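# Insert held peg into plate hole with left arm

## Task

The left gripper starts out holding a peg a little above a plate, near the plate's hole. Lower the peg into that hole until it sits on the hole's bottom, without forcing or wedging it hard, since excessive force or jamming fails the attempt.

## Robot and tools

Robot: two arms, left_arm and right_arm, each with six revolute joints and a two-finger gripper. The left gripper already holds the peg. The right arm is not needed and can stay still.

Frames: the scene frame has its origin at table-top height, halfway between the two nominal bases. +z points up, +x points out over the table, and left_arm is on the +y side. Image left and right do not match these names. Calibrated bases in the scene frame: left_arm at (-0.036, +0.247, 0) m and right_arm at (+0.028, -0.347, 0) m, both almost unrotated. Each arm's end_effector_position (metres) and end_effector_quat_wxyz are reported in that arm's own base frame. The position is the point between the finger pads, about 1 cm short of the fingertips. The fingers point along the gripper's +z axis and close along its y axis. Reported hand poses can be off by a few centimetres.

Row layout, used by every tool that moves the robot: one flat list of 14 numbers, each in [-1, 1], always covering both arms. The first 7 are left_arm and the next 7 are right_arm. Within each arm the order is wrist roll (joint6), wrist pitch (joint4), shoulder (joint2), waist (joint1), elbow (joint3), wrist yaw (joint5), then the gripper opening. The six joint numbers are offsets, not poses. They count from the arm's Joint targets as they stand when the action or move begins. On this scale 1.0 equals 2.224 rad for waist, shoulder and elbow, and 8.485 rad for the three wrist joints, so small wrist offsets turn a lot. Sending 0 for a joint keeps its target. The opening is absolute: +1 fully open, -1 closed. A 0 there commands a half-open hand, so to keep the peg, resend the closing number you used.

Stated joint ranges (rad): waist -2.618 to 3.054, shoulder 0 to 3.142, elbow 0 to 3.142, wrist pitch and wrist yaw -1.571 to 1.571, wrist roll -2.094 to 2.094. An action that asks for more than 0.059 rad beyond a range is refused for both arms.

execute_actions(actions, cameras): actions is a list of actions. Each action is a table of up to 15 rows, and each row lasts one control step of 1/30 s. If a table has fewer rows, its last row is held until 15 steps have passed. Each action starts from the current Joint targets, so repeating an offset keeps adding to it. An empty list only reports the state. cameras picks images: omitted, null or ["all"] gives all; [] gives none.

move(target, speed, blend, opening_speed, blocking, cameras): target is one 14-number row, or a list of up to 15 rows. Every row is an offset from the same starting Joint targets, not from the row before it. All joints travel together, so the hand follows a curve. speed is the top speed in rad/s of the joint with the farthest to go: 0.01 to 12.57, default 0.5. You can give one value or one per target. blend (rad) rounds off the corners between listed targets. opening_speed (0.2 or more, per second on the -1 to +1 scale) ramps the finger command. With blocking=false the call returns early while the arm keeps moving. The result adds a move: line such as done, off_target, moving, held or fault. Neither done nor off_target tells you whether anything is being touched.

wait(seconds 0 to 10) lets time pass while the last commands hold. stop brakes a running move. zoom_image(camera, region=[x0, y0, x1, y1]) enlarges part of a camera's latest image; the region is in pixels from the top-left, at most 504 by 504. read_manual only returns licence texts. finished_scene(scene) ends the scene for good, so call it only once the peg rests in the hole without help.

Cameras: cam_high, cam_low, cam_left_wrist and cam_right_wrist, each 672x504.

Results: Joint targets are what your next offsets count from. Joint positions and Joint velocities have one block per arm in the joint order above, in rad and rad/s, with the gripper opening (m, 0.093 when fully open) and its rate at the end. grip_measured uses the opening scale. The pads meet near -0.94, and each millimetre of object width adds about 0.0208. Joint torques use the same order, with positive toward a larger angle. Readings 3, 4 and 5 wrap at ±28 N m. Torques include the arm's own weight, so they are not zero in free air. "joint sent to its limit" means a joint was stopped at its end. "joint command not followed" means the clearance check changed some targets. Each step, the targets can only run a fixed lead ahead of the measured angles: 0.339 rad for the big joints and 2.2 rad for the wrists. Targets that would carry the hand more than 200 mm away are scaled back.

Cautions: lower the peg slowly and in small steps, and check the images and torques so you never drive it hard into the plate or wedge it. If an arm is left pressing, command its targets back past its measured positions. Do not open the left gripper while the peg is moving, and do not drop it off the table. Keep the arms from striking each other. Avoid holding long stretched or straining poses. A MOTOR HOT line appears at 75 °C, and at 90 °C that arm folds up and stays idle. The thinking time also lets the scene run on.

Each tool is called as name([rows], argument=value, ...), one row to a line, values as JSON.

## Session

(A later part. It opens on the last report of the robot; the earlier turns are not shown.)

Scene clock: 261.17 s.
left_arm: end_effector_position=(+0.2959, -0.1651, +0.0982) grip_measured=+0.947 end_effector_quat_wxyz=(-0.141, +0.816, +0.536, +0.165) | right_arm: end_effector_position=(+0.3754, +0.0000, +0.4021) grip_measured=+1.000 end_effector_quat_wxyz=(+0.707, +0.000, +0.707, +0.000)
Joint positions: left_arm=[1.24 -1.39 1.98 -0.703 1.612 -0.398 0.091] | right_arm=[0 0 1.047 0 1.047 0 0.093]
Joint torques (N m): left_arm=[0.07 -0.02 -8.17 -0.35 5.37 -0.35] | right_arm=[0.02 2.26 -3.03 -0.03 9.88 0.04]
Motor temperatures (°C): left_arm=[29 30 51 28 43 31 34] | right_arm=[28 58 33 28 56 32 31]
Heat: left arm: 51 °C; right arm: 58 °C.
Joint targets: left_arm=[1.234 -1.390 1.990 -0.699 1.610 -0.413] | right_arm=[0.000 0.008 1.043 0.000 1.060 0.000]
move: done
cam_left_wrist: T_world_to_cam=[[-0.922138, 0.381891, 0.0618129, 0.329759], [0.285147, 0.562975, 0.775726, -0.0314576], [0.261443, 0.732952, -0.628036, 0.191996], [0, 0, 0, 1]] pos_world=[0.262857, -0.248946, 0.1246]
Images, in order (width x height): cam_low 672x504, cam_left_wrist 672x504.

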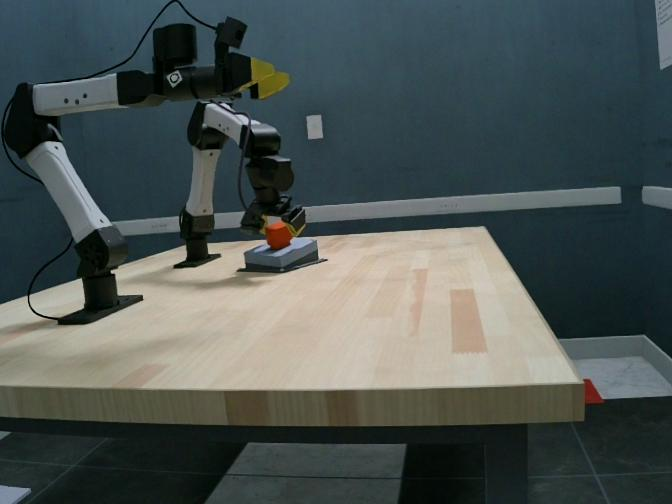

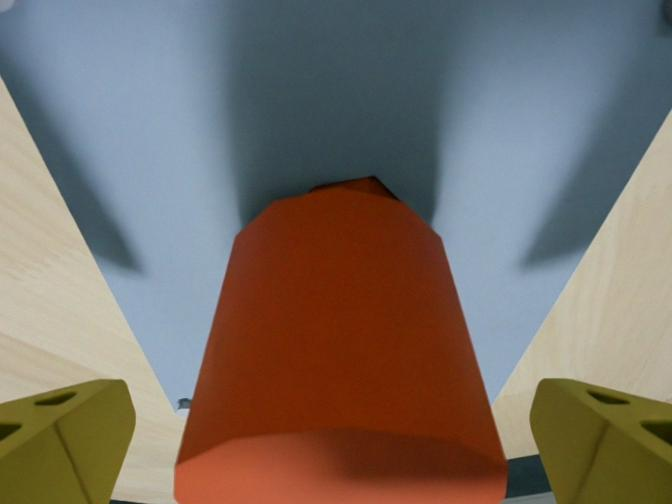

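move(target=[0, -0.0212, 0, 0, 0.081, 0, 0.95, 0,0,0,0,0,0,1.0], speed=0.2, cameras=["cam_left_wrist", "cam_low", "cam_high"])

zoom_image(camera="cam_low", region=[230, 205, 330, 285])

zoom_image(camera="cam_left_wrist", region=[220, 60, 440, 260])

Scene clock: 268.40 s.
left_arm: end_effector_position=(+0.2963, -0.1653, +0.1373) grip_measured=+0.947 end_effector_quat_wxyz=(-0.144, +0.816, +0.535, +0.165) | right_arm: end_effector_position=(+0.3754, +0.0000, +0.4021) grip_measured=+1.000 end_effector_quat_wxyz=(+0.707, +0.000, +0.707, +0.000)
Joint positions: left_arm=[1.24 -1.551 1.98 -0.703 1.766 -0.398 0.091] | right_arm=[0 0 1.047 0 1.047 0 0.093]
Joint torques (N m): left_arm=[0.05 -0.28 -8.29 -0.23 7.57 -0.28] | right_arm=[0.02 2.27 -3.22 -0.23 9.95 -0.05]
Motor temperatures (°C): left_arm=[29 30 51 28 44 31 34] | right_arm=[28 58 33 28 56 32 31]
Heat: left arm: 51 °C; right arm: 58 °C.
Joint targets: left_arm=[1.234 -1.570 1.990 -0.699 1.790 -0.413] | right_arm=[0.000 0.008 1.043 0.000 1.060 0.000]
move: done
cam_left_wrist: T_world_to_cam=[[-0.92178, 0.381666, 0.0682126, 0.326756], [0.28908, 0.559318, 0.776915, -0.0636541], [0.258369, 0.735863, -0.6259, 0.217633], [0, 0, 0, 1]] pos_world=[0.263369, -0.249257, 0.163381]
Images, in order (width x height): cam_high 672x504, cam_low 672x504, cam_left_wrist 672x504.

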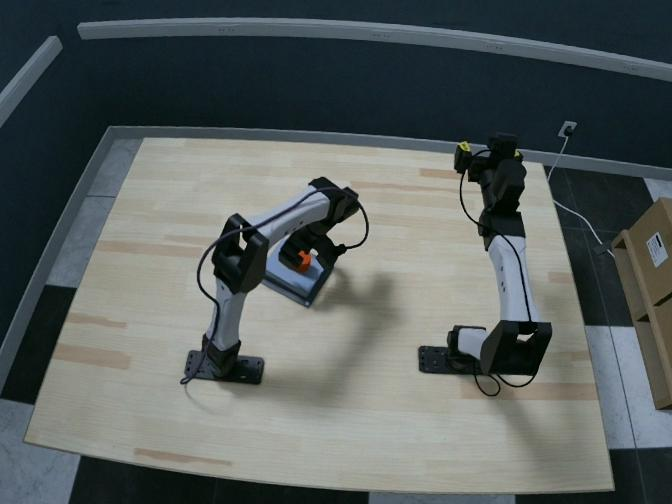

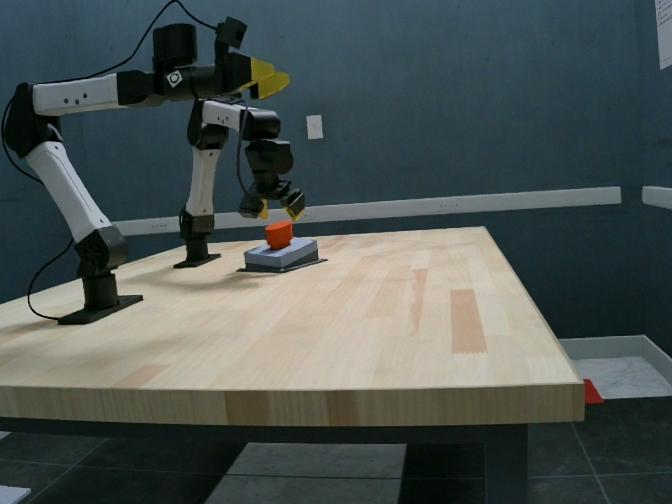

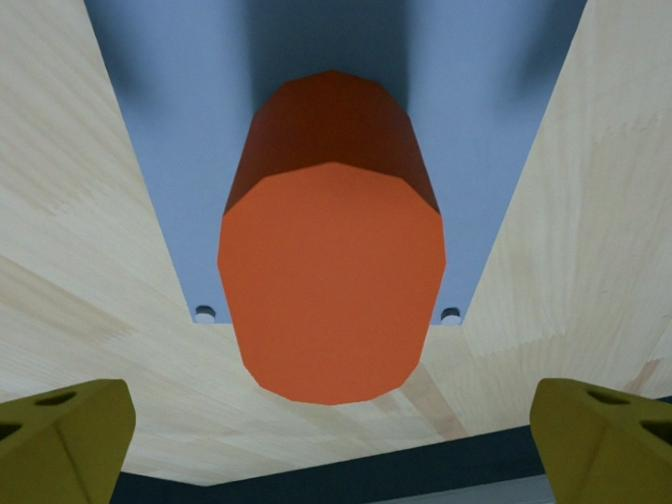

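Scaled by 5.040 (camera's finer frame: 960x720).

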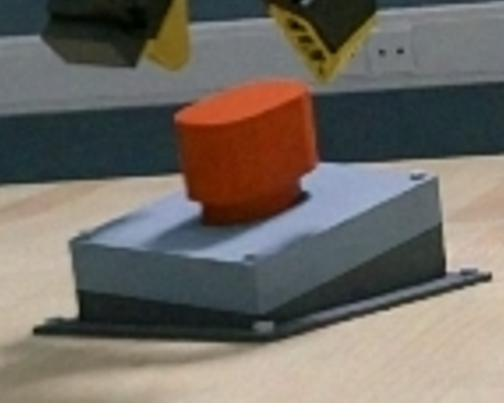

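Scaled by 2.291 (camera's finer frame: 960x720).

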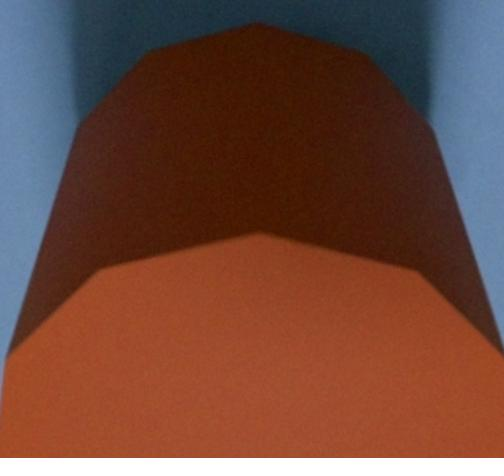

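finished_scene(scene=2)

The scene is finished: the task was done.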